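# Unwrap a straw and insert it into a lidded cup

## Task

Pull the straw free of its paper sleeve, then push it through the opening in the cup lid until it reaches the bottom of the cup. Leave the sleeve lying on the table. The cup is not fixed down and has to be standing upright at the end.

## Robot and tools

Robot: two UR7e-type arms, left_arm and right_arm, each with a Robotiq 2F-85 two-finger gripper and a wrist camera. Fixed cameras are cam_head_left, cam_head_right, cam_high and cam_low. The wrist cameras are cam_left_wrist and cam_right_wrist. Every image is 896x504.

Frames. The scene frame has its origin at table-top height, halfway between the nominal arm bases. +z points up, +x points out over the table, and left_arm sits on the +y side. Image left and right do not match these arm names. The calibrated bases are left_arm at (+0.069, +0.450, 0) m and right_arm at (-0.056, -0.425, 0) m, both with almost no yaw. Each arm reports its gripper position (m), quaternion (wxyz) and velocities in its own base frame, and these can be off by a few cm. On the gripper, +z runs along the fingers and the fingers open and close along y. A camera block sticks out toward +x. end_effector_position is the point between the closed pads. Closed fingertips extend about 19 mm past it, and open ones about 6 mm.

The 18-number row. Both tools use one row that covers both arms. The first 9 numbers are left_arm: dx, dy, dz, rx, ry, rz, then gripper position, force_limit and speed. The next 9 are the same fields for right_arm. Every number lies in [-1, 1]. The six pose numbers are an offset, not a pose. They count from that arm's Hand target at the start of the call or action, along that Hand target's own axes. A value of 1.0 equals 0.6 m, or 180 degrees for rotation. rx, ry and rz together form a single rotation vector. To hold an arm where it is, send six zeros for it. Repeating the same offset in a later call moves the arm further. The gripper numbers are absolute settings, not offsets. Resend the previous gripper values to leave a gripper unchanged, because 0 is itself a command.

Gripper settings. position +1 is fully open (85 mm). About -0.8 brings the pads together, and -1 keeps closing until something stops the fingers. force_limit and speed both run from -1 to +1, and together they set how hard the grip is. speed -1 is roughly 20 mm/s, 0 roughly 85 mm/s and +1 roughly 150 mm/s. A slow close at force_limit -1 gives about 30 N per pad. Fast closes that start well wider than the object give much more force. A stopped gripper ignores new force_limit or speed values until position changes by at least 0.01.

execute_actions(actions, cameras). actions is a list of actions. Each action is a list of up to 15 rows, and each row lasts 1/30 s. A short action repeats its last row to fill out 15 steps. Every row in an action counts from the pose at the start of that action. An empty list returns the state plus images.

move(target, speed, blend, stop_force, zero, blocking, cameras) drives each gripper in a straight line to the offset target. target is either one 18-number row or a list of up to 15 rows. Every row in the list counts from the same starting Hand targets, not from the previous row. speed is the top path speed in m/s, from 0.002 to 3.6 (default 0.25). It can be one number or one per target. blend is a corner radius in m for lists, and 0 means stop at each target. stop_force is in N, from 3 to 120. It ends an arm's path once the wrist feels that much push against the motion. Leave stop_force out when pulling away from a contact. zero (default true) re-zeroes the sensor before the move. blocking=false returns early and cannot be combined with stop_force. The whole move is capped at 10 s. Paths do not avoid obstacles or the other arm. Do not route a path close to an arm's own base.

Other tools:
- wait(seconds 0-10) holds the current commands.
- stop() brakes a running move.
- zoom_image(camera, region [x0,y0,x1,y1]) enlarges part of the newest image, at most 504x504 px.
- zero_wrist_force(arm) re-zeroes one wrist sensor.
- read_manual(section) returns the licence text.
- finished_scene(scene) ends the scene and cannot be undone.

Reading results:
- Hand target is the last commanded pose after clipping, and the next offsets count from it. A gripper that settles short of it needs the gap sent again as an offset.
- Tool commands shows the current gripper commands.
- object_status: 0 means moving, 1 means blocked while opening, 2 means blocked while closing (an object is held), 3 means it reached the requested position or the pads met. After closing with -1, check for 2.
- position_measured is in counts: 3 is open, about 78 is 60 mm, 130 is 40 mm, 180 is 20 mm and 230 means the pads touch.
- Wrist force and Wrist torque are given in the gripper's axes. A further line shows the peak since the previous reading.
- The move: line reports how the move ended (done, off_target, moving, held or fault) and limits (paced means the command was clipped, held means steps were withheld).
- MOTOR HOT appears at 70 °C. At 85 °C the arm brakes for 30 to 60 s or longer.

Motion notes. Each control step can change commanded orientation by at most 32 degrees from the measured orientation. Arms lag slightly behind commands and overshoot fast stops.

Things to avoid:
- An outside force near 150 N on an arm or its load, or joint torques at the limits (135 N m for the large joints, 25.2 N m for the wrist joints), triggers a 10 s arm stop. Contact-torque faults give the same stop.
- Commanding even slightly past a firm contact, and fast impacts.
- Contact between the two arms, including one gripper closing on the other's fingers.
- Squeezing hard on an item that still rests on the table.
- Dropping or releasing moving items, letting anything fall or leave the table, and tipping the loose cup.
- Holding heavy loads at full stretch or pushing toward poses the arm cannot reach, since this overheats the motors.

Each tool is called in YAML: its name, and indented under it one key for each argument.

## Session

execute_actions:
  actions: []

zoom_image:
  camera: "cam_high"
  region: [340, 130, 500, 290]

zoom_image:
  camera: "cam_head_left"
  region: [240, 230, 440, 400]

Scene clock: 0.00 s.
left_arm: end_effector_position=(+0.9060, -0.2097, +0.2837) position_measured=3 object_status=3 end_effector_quat_wxyz=(-0.162, -0.529, +0.642, -0.530) | right_arm: end_effector_position=(+0.2966, +0.2834, +0.3434) position_measured=3 object_status=3 end_effector_quat_wxyz=(-0.064, +0.759, +0.482, +0.433)
Joint positions: left_arm=[-0.153 -0.565 0.784 -2.683 -2.479 -1.991] | right_arm=[4.646 -0.768 -2.431 -0.782 0.976 3.282]
Joint velocities: within noise
Joint torques (N m): no reading
Wrist force (N): no reading
Wrist torque (N m): no reading
Wrist force, peak (N): no reading
Hand target: left_arm +0.9060, -0.2097, +0.2837; -0.162, -0.529, +0.642, -0.530 | right_arm +0.2966, +0.2834, +0.3434; -0.064, +0.759, +0.482, +0.433
Tool commands: left_gripper/position=+1.0 left_gripper/force_limit=+1.0 left_gripper/speed=+1.0 right_gripper/position=+1.0 right_gripper/force_limit=+1.0 right_gripper/speed=+1.0

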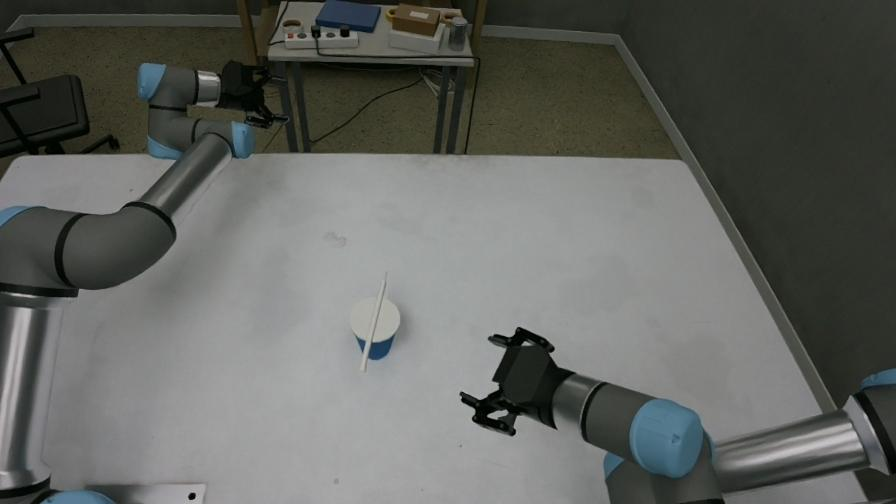

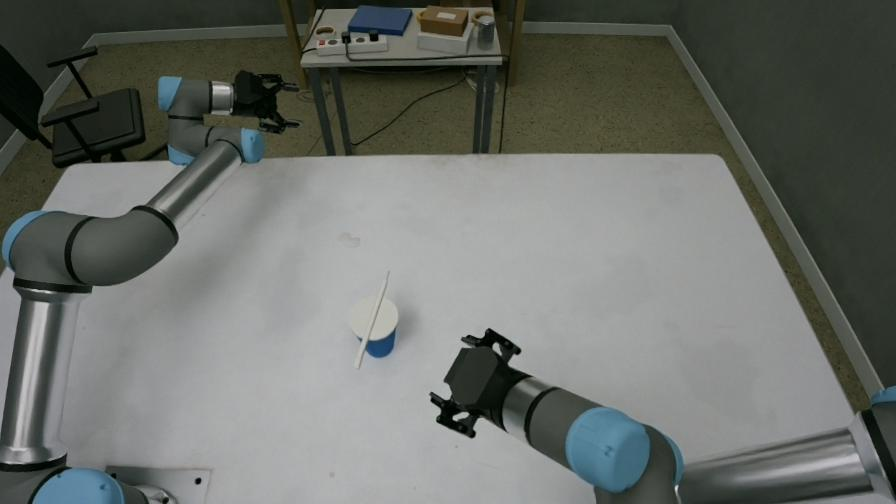

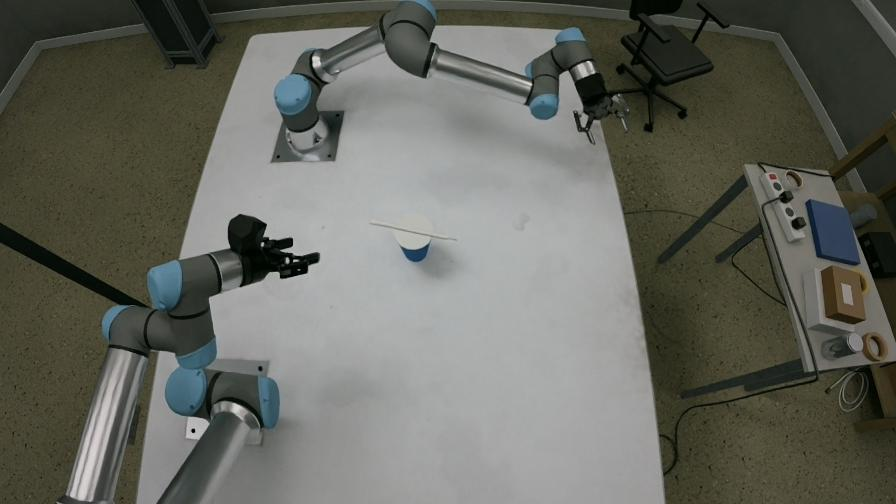

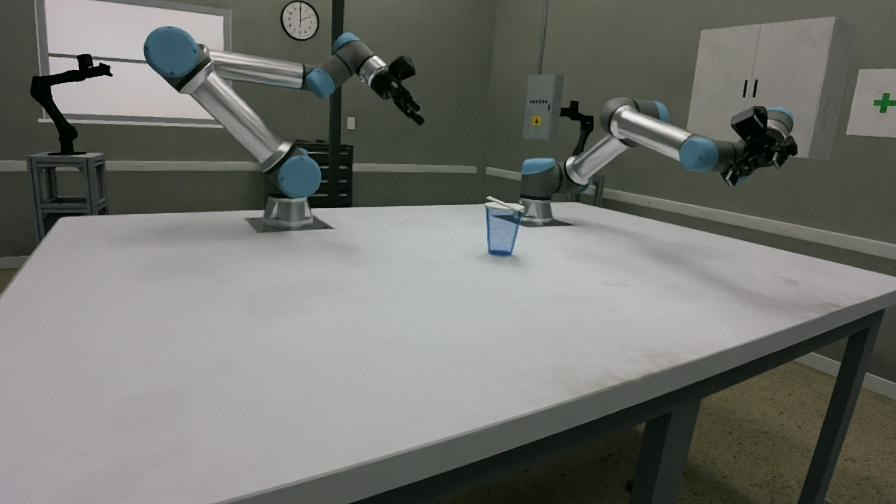

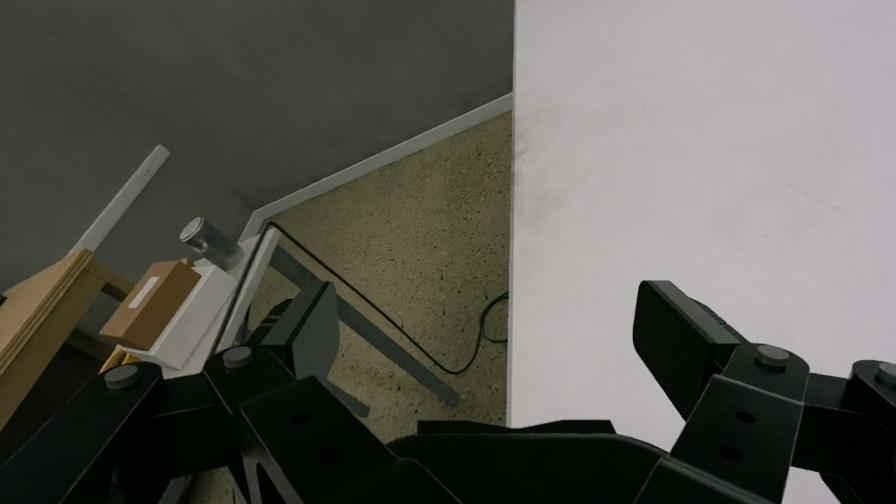

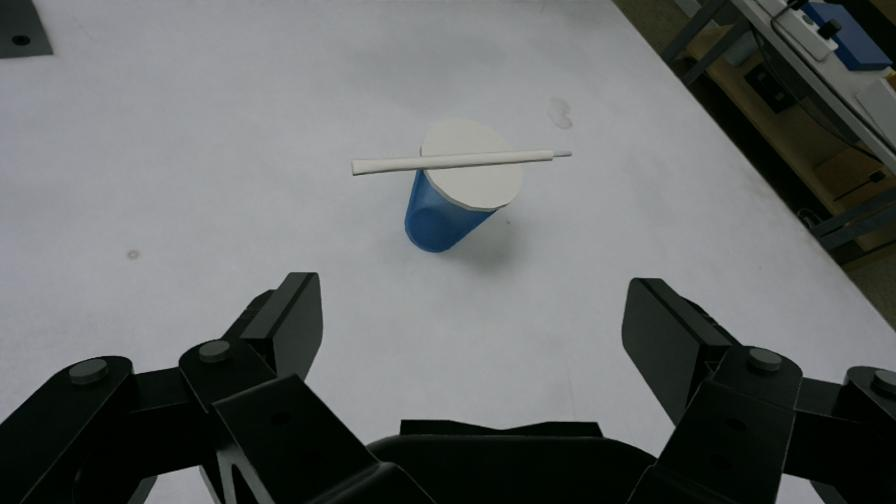

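Scaled by 3.150 from the camera's 896x504 image, which has a finer 1280x720 frame.

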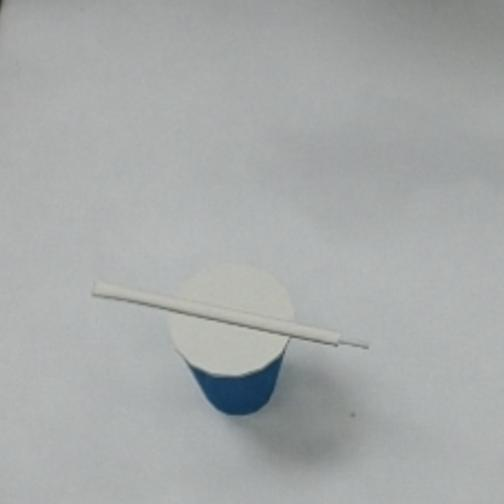

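Scaled by 2.520 from the camera's 896x504 image, which has a finer 1280x720 frame.

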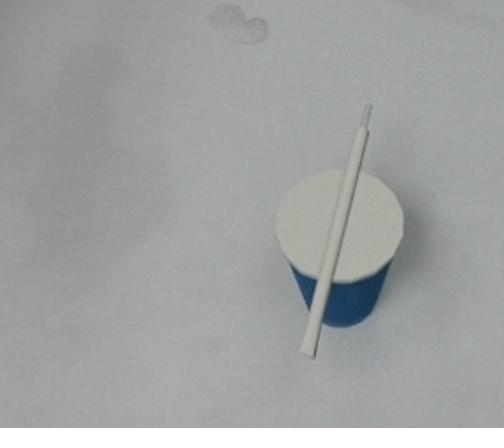

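move:
  target: [0.309,0.6063,-0.0372,-0.2676,0.0196,-0.6135,1,1,1,0.085,-0.0833,0.3892,0.3147,-0.0874,-0.5174,1,1,1]
  speed: 0.4
  cameras: ["cam_head_left","cam_high","cam_left_wrist","cam_right_wrist"]

Scene clock: 80.37 s.
left_arm: end_effector_position=(+0.5161, -0.3292, +0.2489) position_measured=3 object_status=3 end_effector_quat_wxyz=(+0.689, +0.715, -0.085, -0.078) | right_arm: end_effector_position=(+0.4044, +0.4644, +0.2201) position_measured=3 object_status=3 end_effector_quat_wxyz=(+0.000, +0.124, +0.992, +0.000)
Joint positions: left_arm=[-0.369 -0.805 1.703 -3.775 -2.999 -4.446] | right_arm=[4.214 -1.858 -1.523 -1.331 1.572 1.321]
Joint torques (N m): left_arm=[0.19 -55.74 -2.95 0.44 -1.69 2.28] | right_arm=[-12.7 29.63 32.79 1.13 -0.62 -1.71]
Wrist force (N): left_arm=[0.6 3.6 0.5] | right_arm=[-1.7 -0.2 0.5]
Wrist torque (N m): left_arm=[0.39 -0.29 0.26] | right_arm=[-0.08 0.07 0.02]
Wrist force, peak (N): left_arm=[2.3 6.3 -0.4] | right_arm=[-2.0 1.2 1.1]
Hand target: left_arm +0.5161, -0.3291, +0.2489; +0.689, +0.715, -0.085, -0.078 (not the last commanded pose) | right_arm +0.4044, +0.4644, +0.2201; +0.000, +0.124, +0.992, +0.000
Off the commanded pose: left_arm 0.001 m, 2 deg | right_arm 0.000 m, 0 deg.
move: held (left_arm; a check stopped the path); limits=held
pose unreachable (left arm): on one or more control steps of this call, first in action 0 (counted from 0), this arm could not follow its commanded pose, so it was not sent that pose on those steps. It may still have moved: this result reports where it is.
cause: moving toward the commanded pose would bring two parts of the arm too close to each other (its gripper and another part of the arm, with joints 4 (wrist 1) to 6 (wrist 3) between them, 4 mm apart when it was first held).
Images, in order (width x height): cam_head_left 896x504, cam_high 896x504, cam_left_wrist 896x504, cam_right_wrist 896x504.

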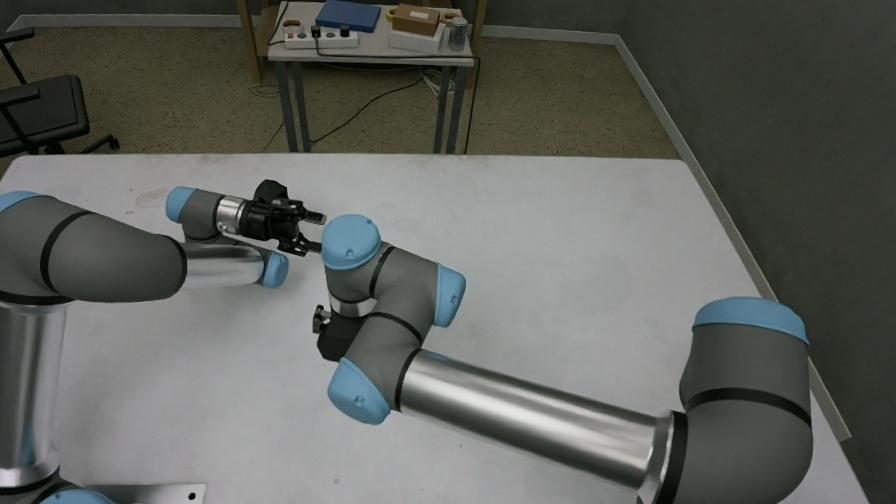

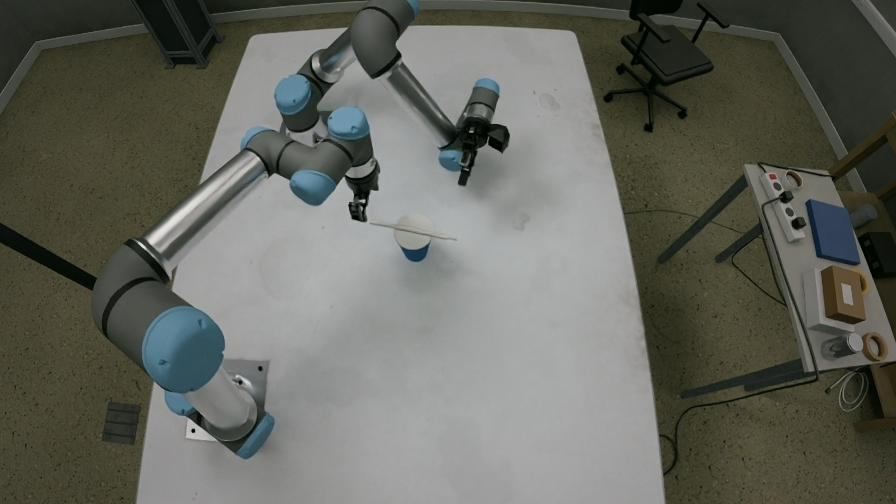

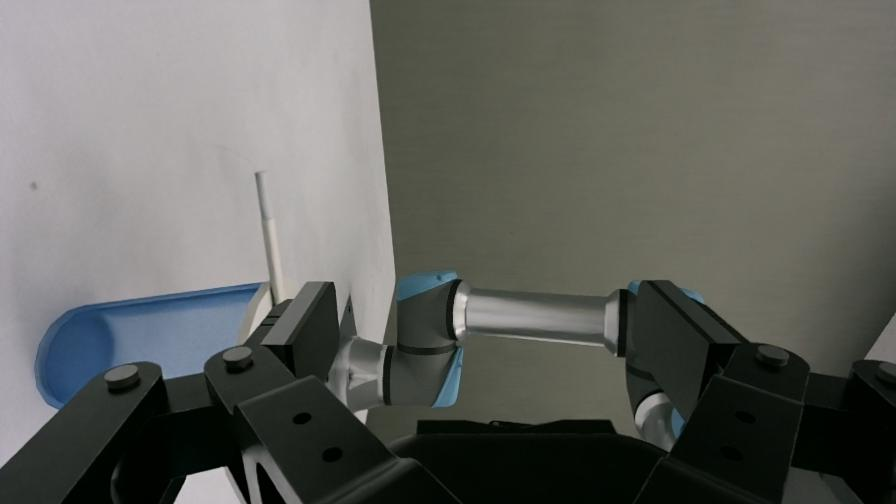

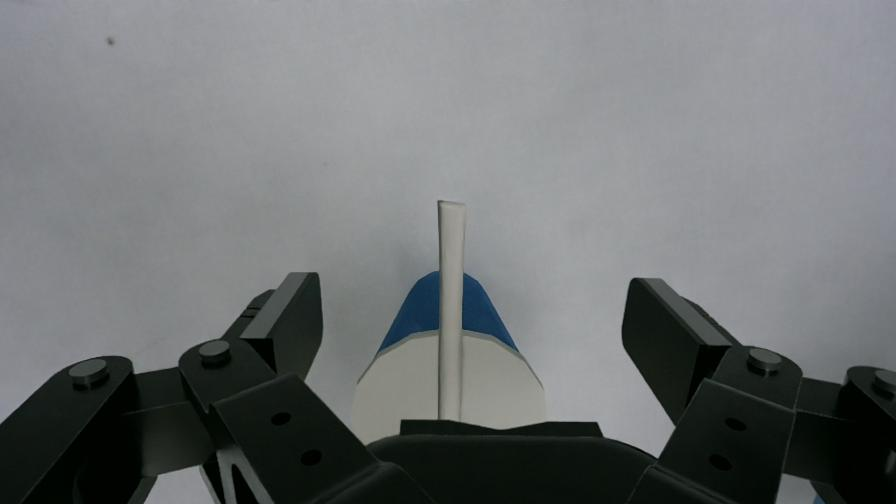

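move:
  target:
    - [0,0.1167,0.0377,0.194,0,0,1,1,1,0,-0.0117,0.145,0,0,0,1,-0.8,-1]
    - [0,0.1167,0.0377,0.194,0,0,1,1,1,0,-0.0117,0.145,0,0,0,-1,-0.8,-1]
    - [0,0.1167,0.0377,0.194,0,0,1,1,1,0,-0.0117,-0.05,0,0,0,-1,-0.8,-1]
  speed: 0.2
  cameras: ["cam_head_left","cam_high","cam_low","cam_left_wrist","cam_right_wrist"]

Scene clock: 144.23 s.
left_arm: end_effector_position=(+0.5100, -0.3536, +0.3181) position_measured=3 object_status=3 end_effector_quat_wxyz=(+0.443, +0.889, -0.104, -0.049) | right_arm: end_effector_position=(+0.4027, +0.4576, +0.2500) position_measured=224 object_status=2 end_effector_quat_wxyz=(+0.000, +0.124, +0.992, +0.000)
Joint positions: left_arm=[-0.503 -1.333 1.688 -2.271 -2.447 -3.573] | right_arm=[4.211 -1.829 -1.483 -1.4 1.572 1.318]
Joint torques (N m): left_arm=[6.69 -23.84 -13.71 -1.89 -0.13 -1.6] | right_arm=[-13.02 29.09 33.72 1.13 0.9 -1.63]
Wrist force (N): left_arm=[0.6 2.7 -0.7] | right_arm=[-1.8 -0.1 0.5]
Wrist torque (N m): left_arm=[0.45 -0.07 0.17] | right_arm=[-0.06 0.13 0.12]
Wrist force, peak (N): left_arm=[0.4 4.0 -0.9] | right_arm=[-1.6 -0.6 3.4]
Hand target: left_arm +0.5100, -0.3536, +0.3181; +0.443, +0.889, -0.104, -0.049 | right_arm +0.4027, +0.4576, +0.2501; +0.000, +0.124, +0.992, +0.000
Off the commanded pose: left_arm 0.000 m, 0 deg | right_arm 0.000 m, 0 deg.
move: done
Images, in order (width x height): cam_head_left 896x504, cam_high 896x504, cam_low 896x504, cam_left_wrist 896x504, cam_right_wrist 896x504.

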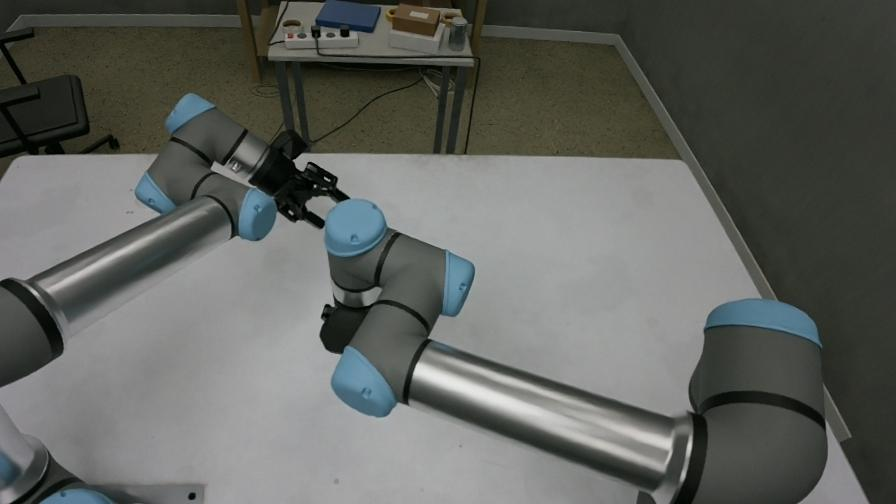

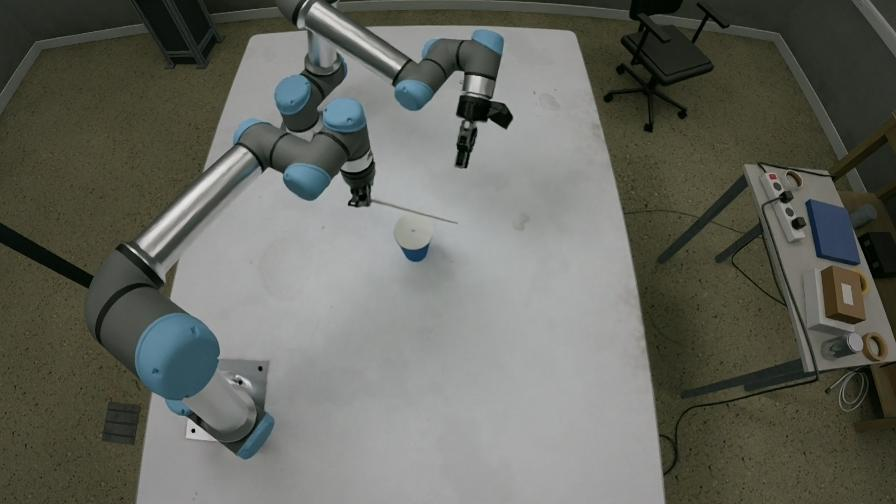

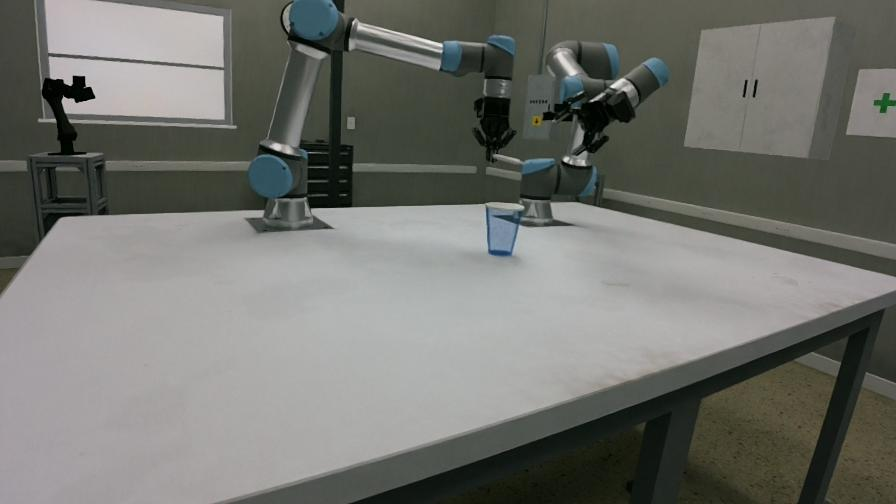

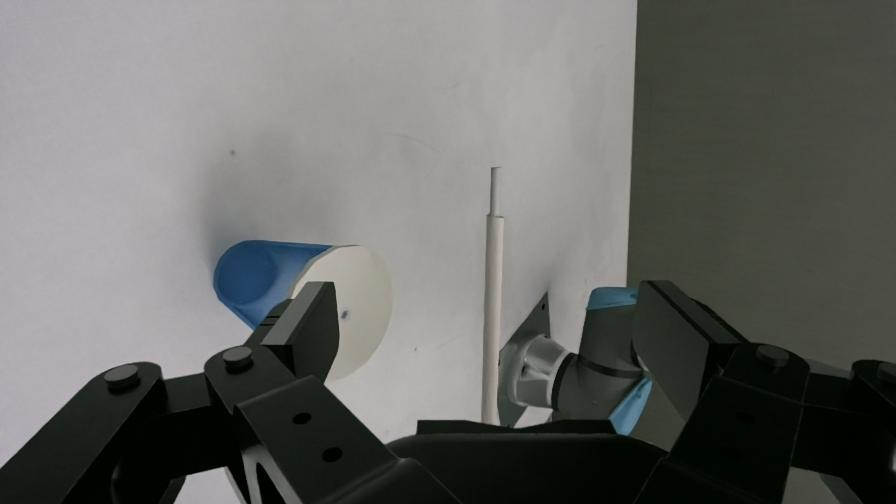

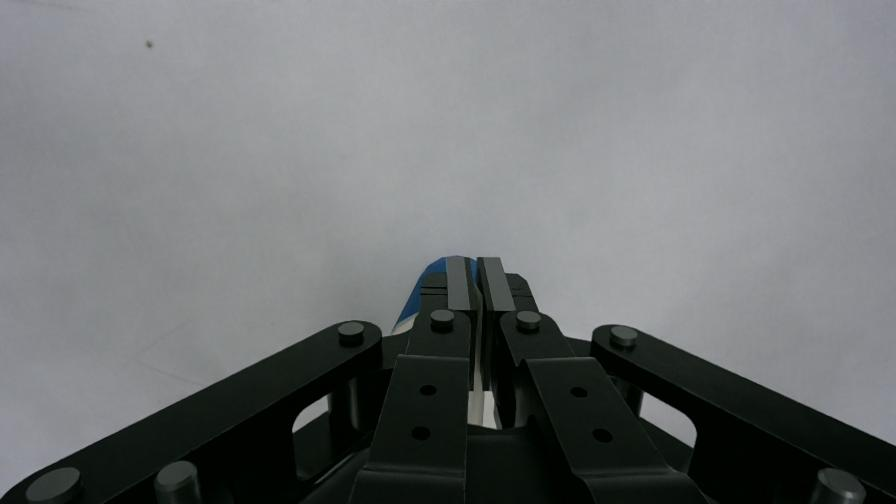

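move:
  target:
    - [0.0167,0.0245,0.2,0,0,0,1,-0.3,-1,0,0,0,0,0,0,-1,-0.8,-1]
    - [0.0167,0.0245,0.2,0,0,0,-1,-0.3,-1,0,0,0,0,0,0,-1,-0.8,-1]
  speed: 0.15
  cameras: ["cam_left_wrist"]

move:
  target:
    - [0,0,0,0,0,0,-1,-0.3,-1,0.0667,0,0,0,0,0,-1,-0.8,-1]
    - [0,0,0,0,0,0,-1,-0.3,-1,0.4333,0,0,0,0,0,-1,-0.8,-1]
  speed: [0.05,0.15]
  blend: [0.01,0]
  cameras: ["cam_head_left","cam_high","cam_low","cam_left_wrist"]

Scene clock: 174.83 s.
left_arm: end_effector_position=(+0.4960, -0.4578, +0.2576) position_measured=217 object_status=0 end_effector_quat_wxyz=(+0.443, +0.889, -0.104, -0.049) | right_arm: end_effector_position=(+0.4027, +0.4576, +0.2501) position_measured=224 object_status=2 end_effector_quat_wxyz=(+0.000, +0.124, +0.992, +0.000)
Joint positions: left_arm=[-0.668 -1.19 1.707 -2.601 -2.378 -3.799] | right_arm=[4.211 -1.829 -1.483 -1.4 1.572 1.318]
Joint torques (N m): left_arm=[-4.25 -30.09 -12.61 -5.1 -0.77 -1.61] | right_arm=[-12.76 24.71 33.6 1.13 1.06 -0.62]
Wrist force (N): left_arm=[0.6 2.1 -0.5] | right_arm=[-1.5 -0.8 0.1]
Wrist torque (N m): left_arm=[0.48 -0.08 0.31] | right_arm=[-0.10 0.08 0.11]
Wrist force, peak (N): left_arm=[0.3 2.9 -2.4] | right_arm=[-2.3 -0.3 1.0]
Hand target: left_arm +0.4960, -0.4578, +0.2576; +0.443, +0.889, -0.104, -0.049 | right_arm +0.4027, +0.4576, +0.2501; +0.000, +0.124, +0.992, +0.000
Off the commanded pose: left_arm 0.000 m, 0 deg | right_arm 0.000 m, 0 deg.
move: done
Images, in order (width x height): cam_left_wrist 896x504.

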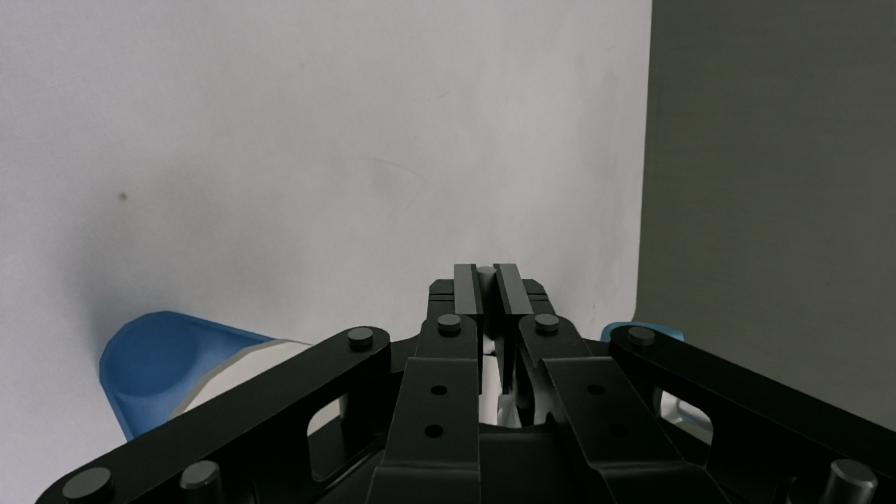

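Scene clock: 177.80 s.
left_arm: end_effector_position=(+0.4960, -0.4578, +0.2576) position_measured=217 object_status=2 end_effector_quat_wxyz=(+0.443, +0.889, -0.104, -0.049) | right_arm: end_effector_position=(+0.1508, +0.5217, +0.2503) position_measured=230 object_status=3 end_effector_quat_wxyz=(+0.000, +0.124, +0.992, +0.001)
Joint positions: left_arm=[-0.668 -1.19 1.707 -2.601 -2.378 -3.799] | right_arm=[4.679 -1.67 -1.672 -1.369 1.571 1.786]
Joint torques (N m): left_arm=[-4.54 -29.72 -35.19 -4.7 -0.67 -1.72] | right_arm=[0.46 18.59 32.84 3.79 -0.26 0.33]
Wrist force (N): left_arm=[0.6 2.4 -0.7] | right_arm=[-1.4 -0.2 0.3]
Wrist torque (N m): left_arm=[0.45 -0.07 0.19] | right_arm=[-0.11 0.02 0.15]
Wrist force, peak (N): left_arm=[-5.4 1.8 -0.7] | right_arm=[-7.6 -0.8 0.2]
Hand target: left_arm +0.4960, -0.4578, +0.2576; +0.443, +0.889, -0.104, -0.049 | right_arm +0.1508, +0.5217, +0.2503; +0.000, +0.124, +0.992, +0.000
Off the commanded pose: left_arm 0.000 m, 0 deg | right_arm 0.000 m, 0 deg.
move: done; blend cut to 0 m at target 1
Images, in order (width x height): cam_head_left 896x504, cam_high 896x504, cam_low 896x504, cam_left_wrist 896x504.

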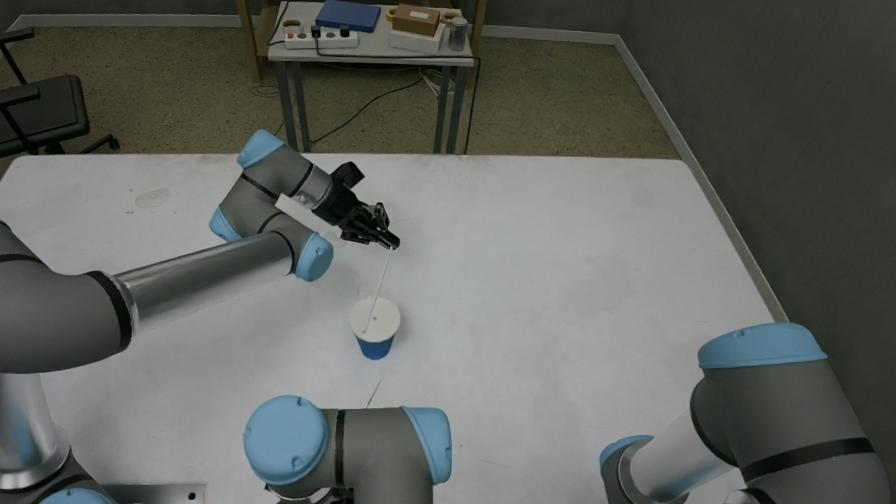

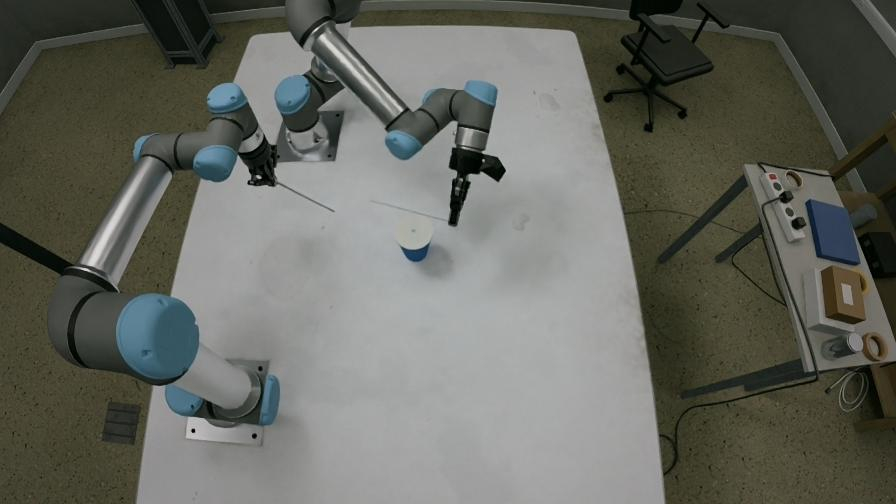

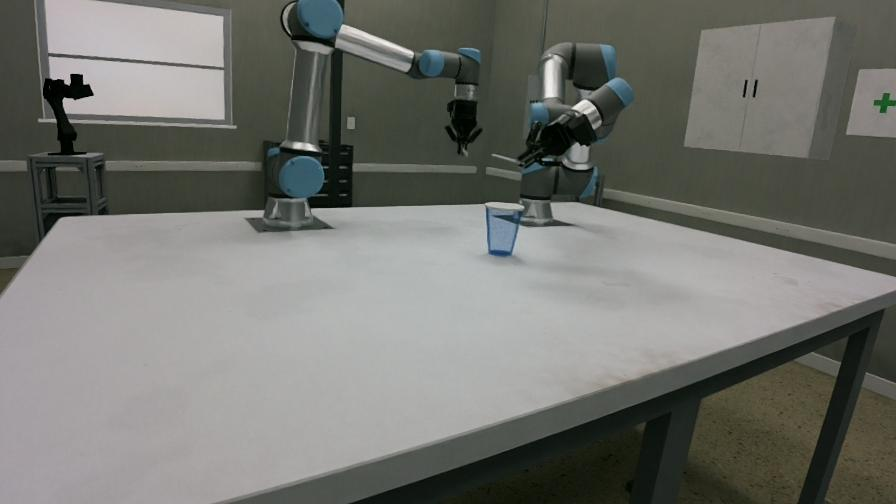

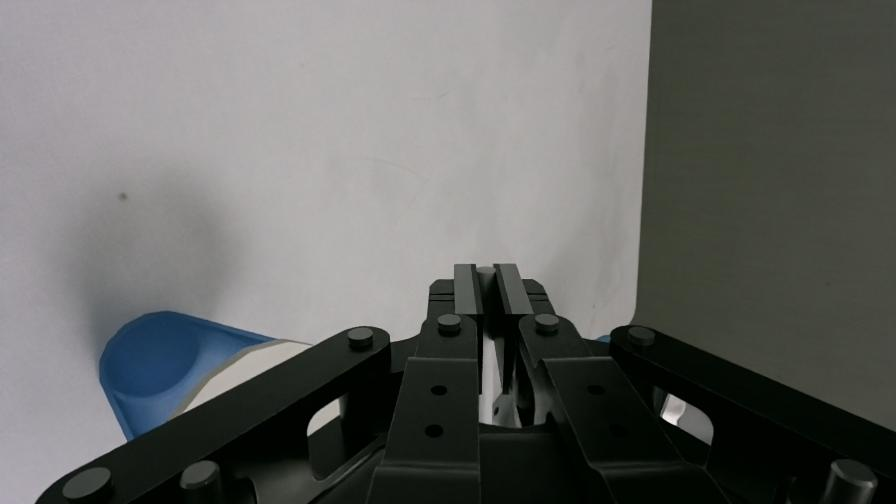

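move:
  target:
    - [0.0008,0.133,-0.1004,0,0,0,-1,-0.3,-1,0,0,0.18,0,0,0,-1,-0.8,-1]
    - [-0.1825,0.149,-0.114,0.027,0.3213,0.3812,-1,-0.3,-1,0,0,0.37,0,0,0,-1,-0.8,-1]
  speed: 0.3
  blend: [0.03,0]
  cameras: ["all"]

zoom_image:
  camera: "cam_low"
  region: [420, 120, 600, 270]

Scene clock: 229.70 s.
left_arm: end_effector_position=(+0.3891, -0.4318, +0.3695) position_measured=217 object_status=2 end_effector_quat_wxyz=(+0.354, +0.612, -0.354, +0.612) end_effector_velocity=(+0.000, +0.001, +0.001) end_effector_angular_velocity=(-0.003, -0.004, +0.000) | right_arm: end_effector_position=(+0.1506, +0.5219, +0.0282) position_measured=230 object_status=3 end_effector_quat_wxyz=(+0.000, +0.124, +0.992, +0.000)
Joint positions: left_arm=[-1.086 -1.408 2.328 -4.061 -1.533 -3.142] | right_arm=[4.679 -1.926 -1.995 -0.79 1.571 1.787]
Joint velocities: left_arm=[0 0 0 -0.005 0 0.002] | right_arm=[within noise]
Joint torques (N m): left_arm=[3.89 -28.51 -27.62 -3.89 0.08 1.94] | right_arm=[11.53 44.33 27.58 1.35 -1.21 1.42]
Wrist force (N): left_arm=[0.5 1.3 1.3] | right_arm=[-1.4 0.0 0.4]
Wrist torque (N m): left_arm=[0.05 -0.21 0.43] | right_arm=[-0.02 -0.02 0.10]
Wrist force, peak (N): left_arm=[1.6 4.3 -2.1] | right_arm=[-1.7 -0.1 -2.9]
Hand target: left_arm +0.3891, -0.4318, +0.3696; +0.354, +0.612, -0.354, +0.612 | right_arm +0.1506, +0.5219, +0.0283; +0.000, +0.124, +0.992, +0.000
Off the commanded pose: left_arm 0.000 m, 0 deg | right_arm 0.000 m, 0 deg.
move: done

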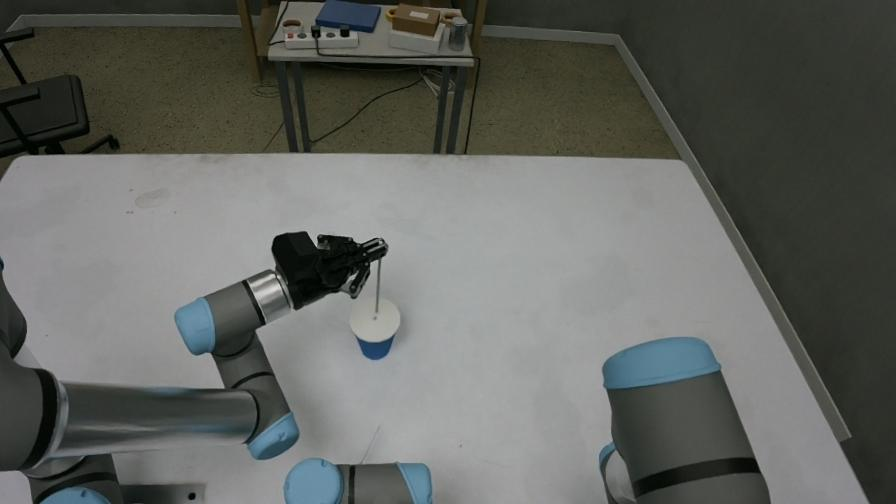

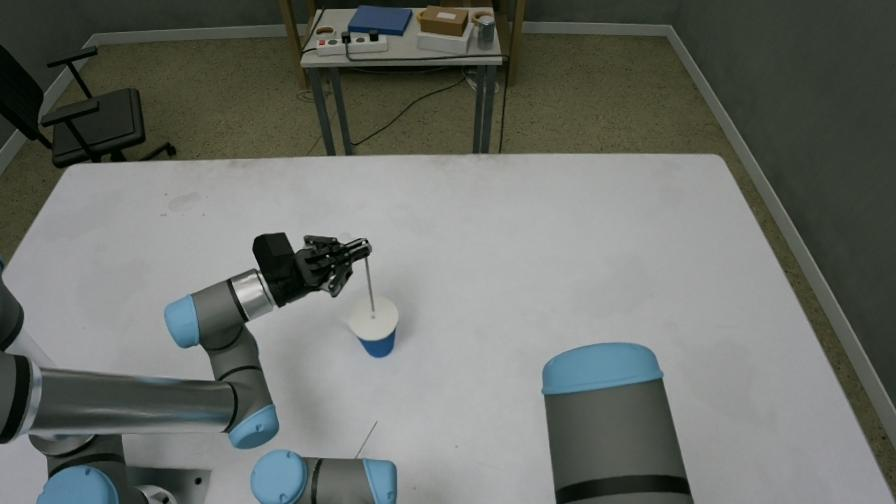

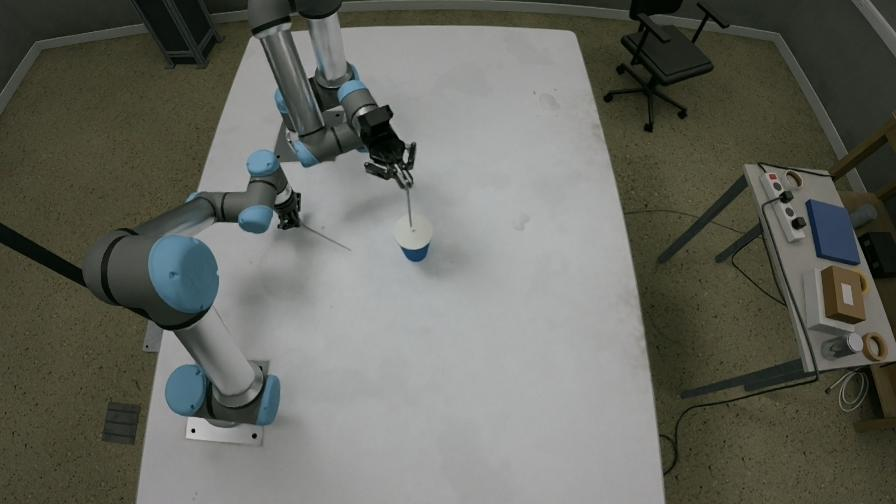

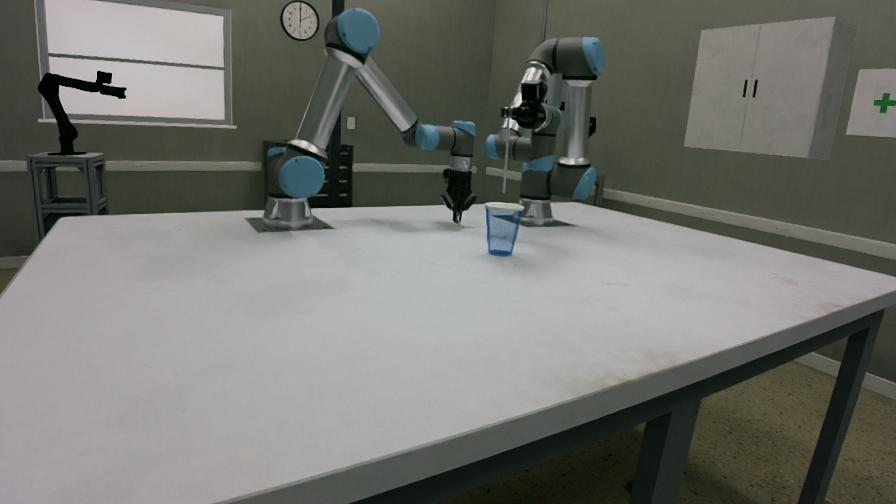

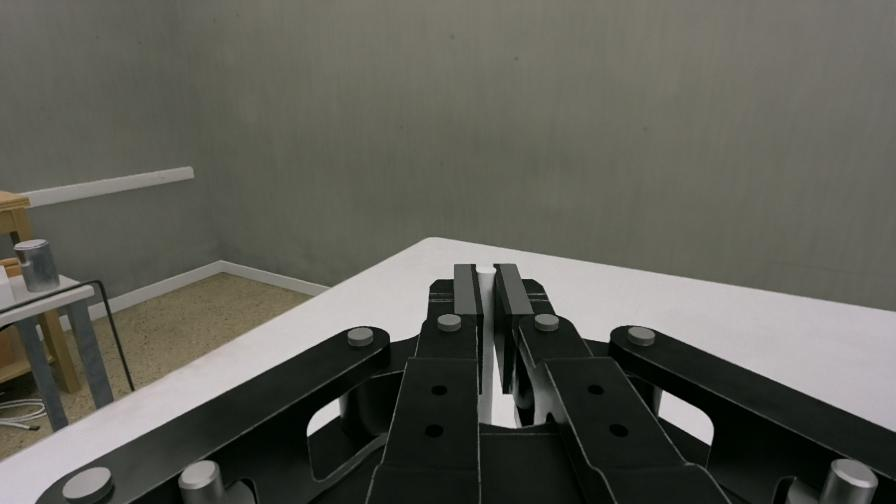

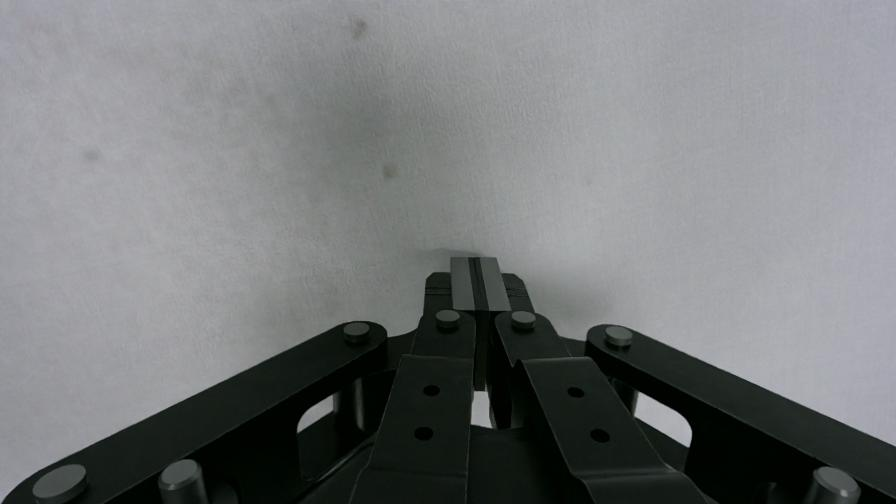

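Scaled by 2.800 from the camera's 896x504 image, which has a finer 1280x720 frame.

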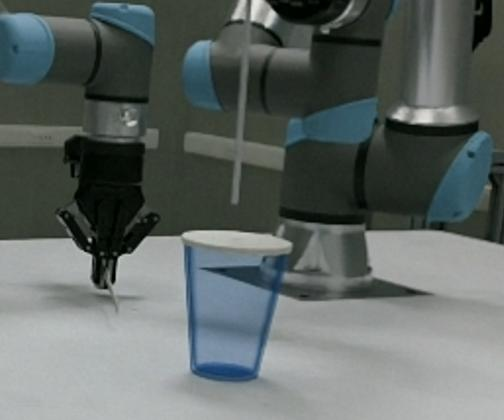

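move:
  target:
    - [0,0,0,0,0,0,-1,-0.3,-1,0,0,0,0,0,0,0,-0.8,-1]
    - [0,0,0,0,0,0,-1,-0.3,-1,0,0,-0.2,0,0,0,0,-0.8,-1]
    - [0,0,0,0,0,0,-1,-0.3,-1,-0.4545,-0.3247,-0.5397,-0.0815,-0.1226,-0.367,0,-0.8,-1]
  speed: [0.1,0.15,0.35]
  blend: [0,0.04,0]
  cameras: ["cam_high","cam_low","cam_right_wrist"]

zoom_image:
  camera: "cam_right_wrist"
  region: [388, 200, 508, 320]

zoom_image:
  camera: "cam_low"
  region: [470, 165, 540, 215]

zoom_image:
  camera: "cam_high"
  region: [380, 170, 450, 270]

Scene clock: 266.20 s.
left_arm: end_effector_position=(+0.3891, -0.4318, +0.3696) position_measured=217 object_status=2 end_effector_quat_wxyz=(+0.354, +0.612, -0.354, +0.612) | right_arm: end_effector_position=(+0.3671, +0.2656, +0.3517) position_measured=129 object_status=3 end_effector_quat_wxyz=(+0.194, -0.435, +0.874, +0.097) end_effector_velocity=(-0.001, +0.001, +0.000) end_effector_angular_velocity=(+0.000, -0.001, +0.006)
Joint positions: left_arm=[-1.086 -1.408 2.328 -4.061 -1.533 -3.142] | right_arm=[4.066 -1.19 -1.989 -1.096 1.571 0.002]
Joint velocities: left_arm=[within noise] | right_arm=[0.001 0 0 0 0.001 -0.005]
Joint torques (N m): left_arm=[6.37 -31.24 -27.74 -0.78 -0.89 0.62] | right_arm=[-9.57 18.53 21.96 2.44 0.81 -2.17]
Wrist force (N): left_arm=[0.5 1.3 1.4] | right_arm=[-2.9 -0.2 0.7]
Wrist torque (N m): left_arm=[0.05 -0.22 0.43] | right_arm=[-0.11 0.10 0.08]
Wrist force, peak (N): left_arm=[0.5 1.3 1.6] | right_arm=[-2.8 -2.2 -0.3]
Hand target: left_arm +0.3891, -0.4318, +0.3696; +0.354, +0.612, -0.354, +0.612 | right_arm +0.3671, +0.2656, +0.3517; +0.194, -0.435, +0.874, +0.097
Off the commanded pose: left_arm 0.000 m, 0 deg | right_arm 0.000 m, 0 deg.
move: done
Images, in order (width x height): cam_high 896x504, cam_low 896x504, cam_right_wrist 896x504.

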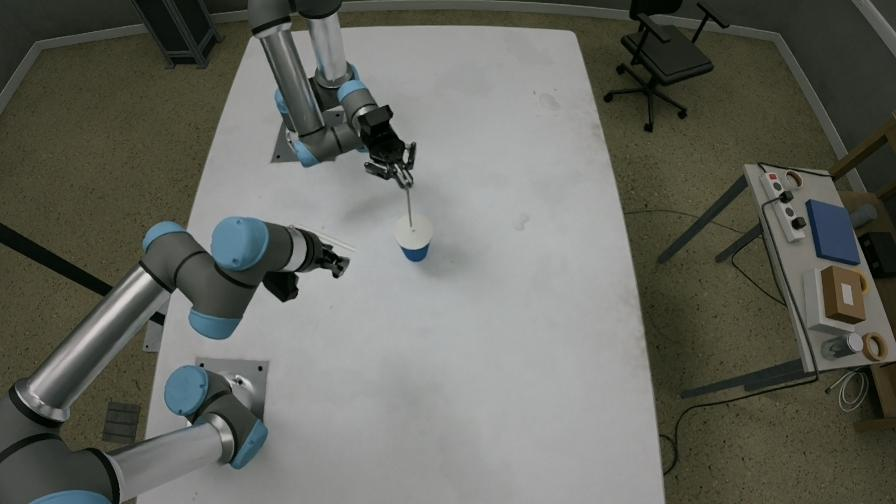

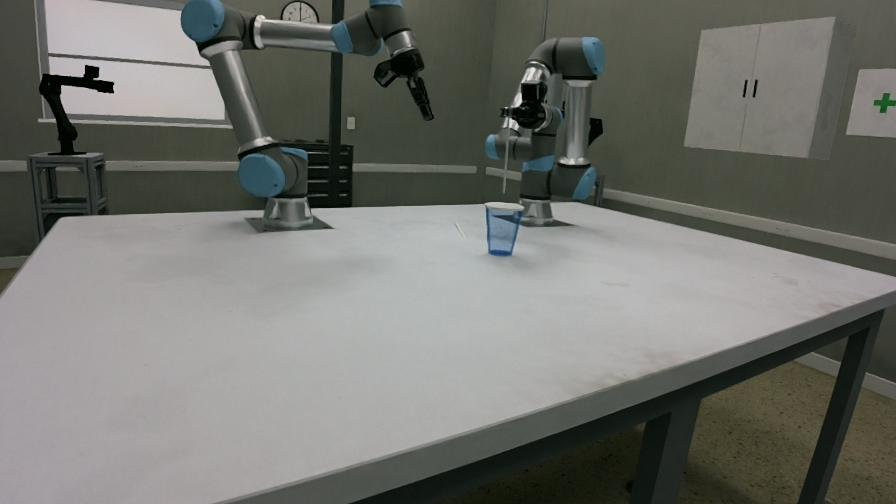

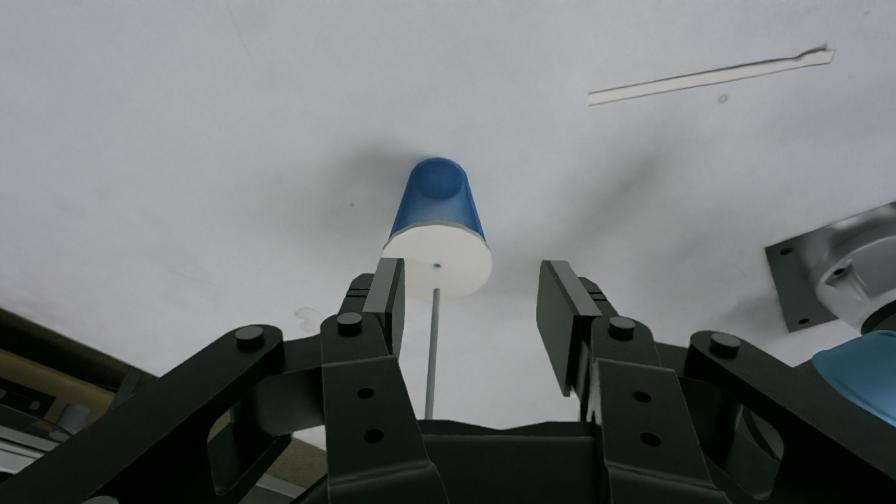

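Scaled by 4.200 from the camera's 896x504 image, which has a finer 1280x720 frame.

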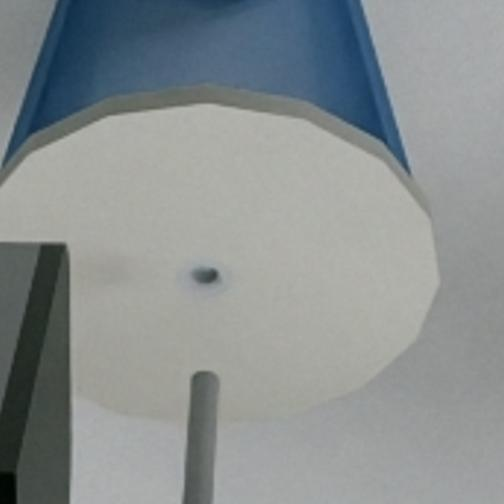

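Scaled by 7.200 from the camera's 896x504 image, which has a finer 1280x720 frame.

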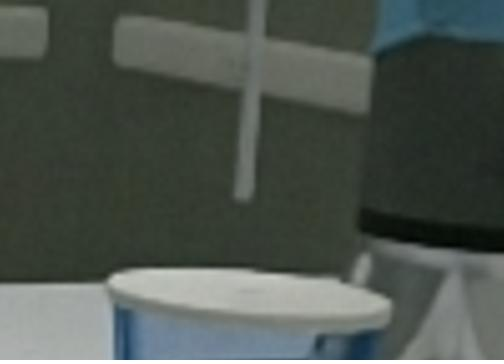

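Scaled by 5.040 from the camera's 896x504 image, which has a finer 1280x720 frame.

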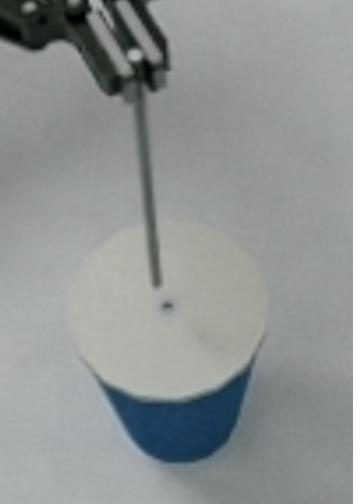

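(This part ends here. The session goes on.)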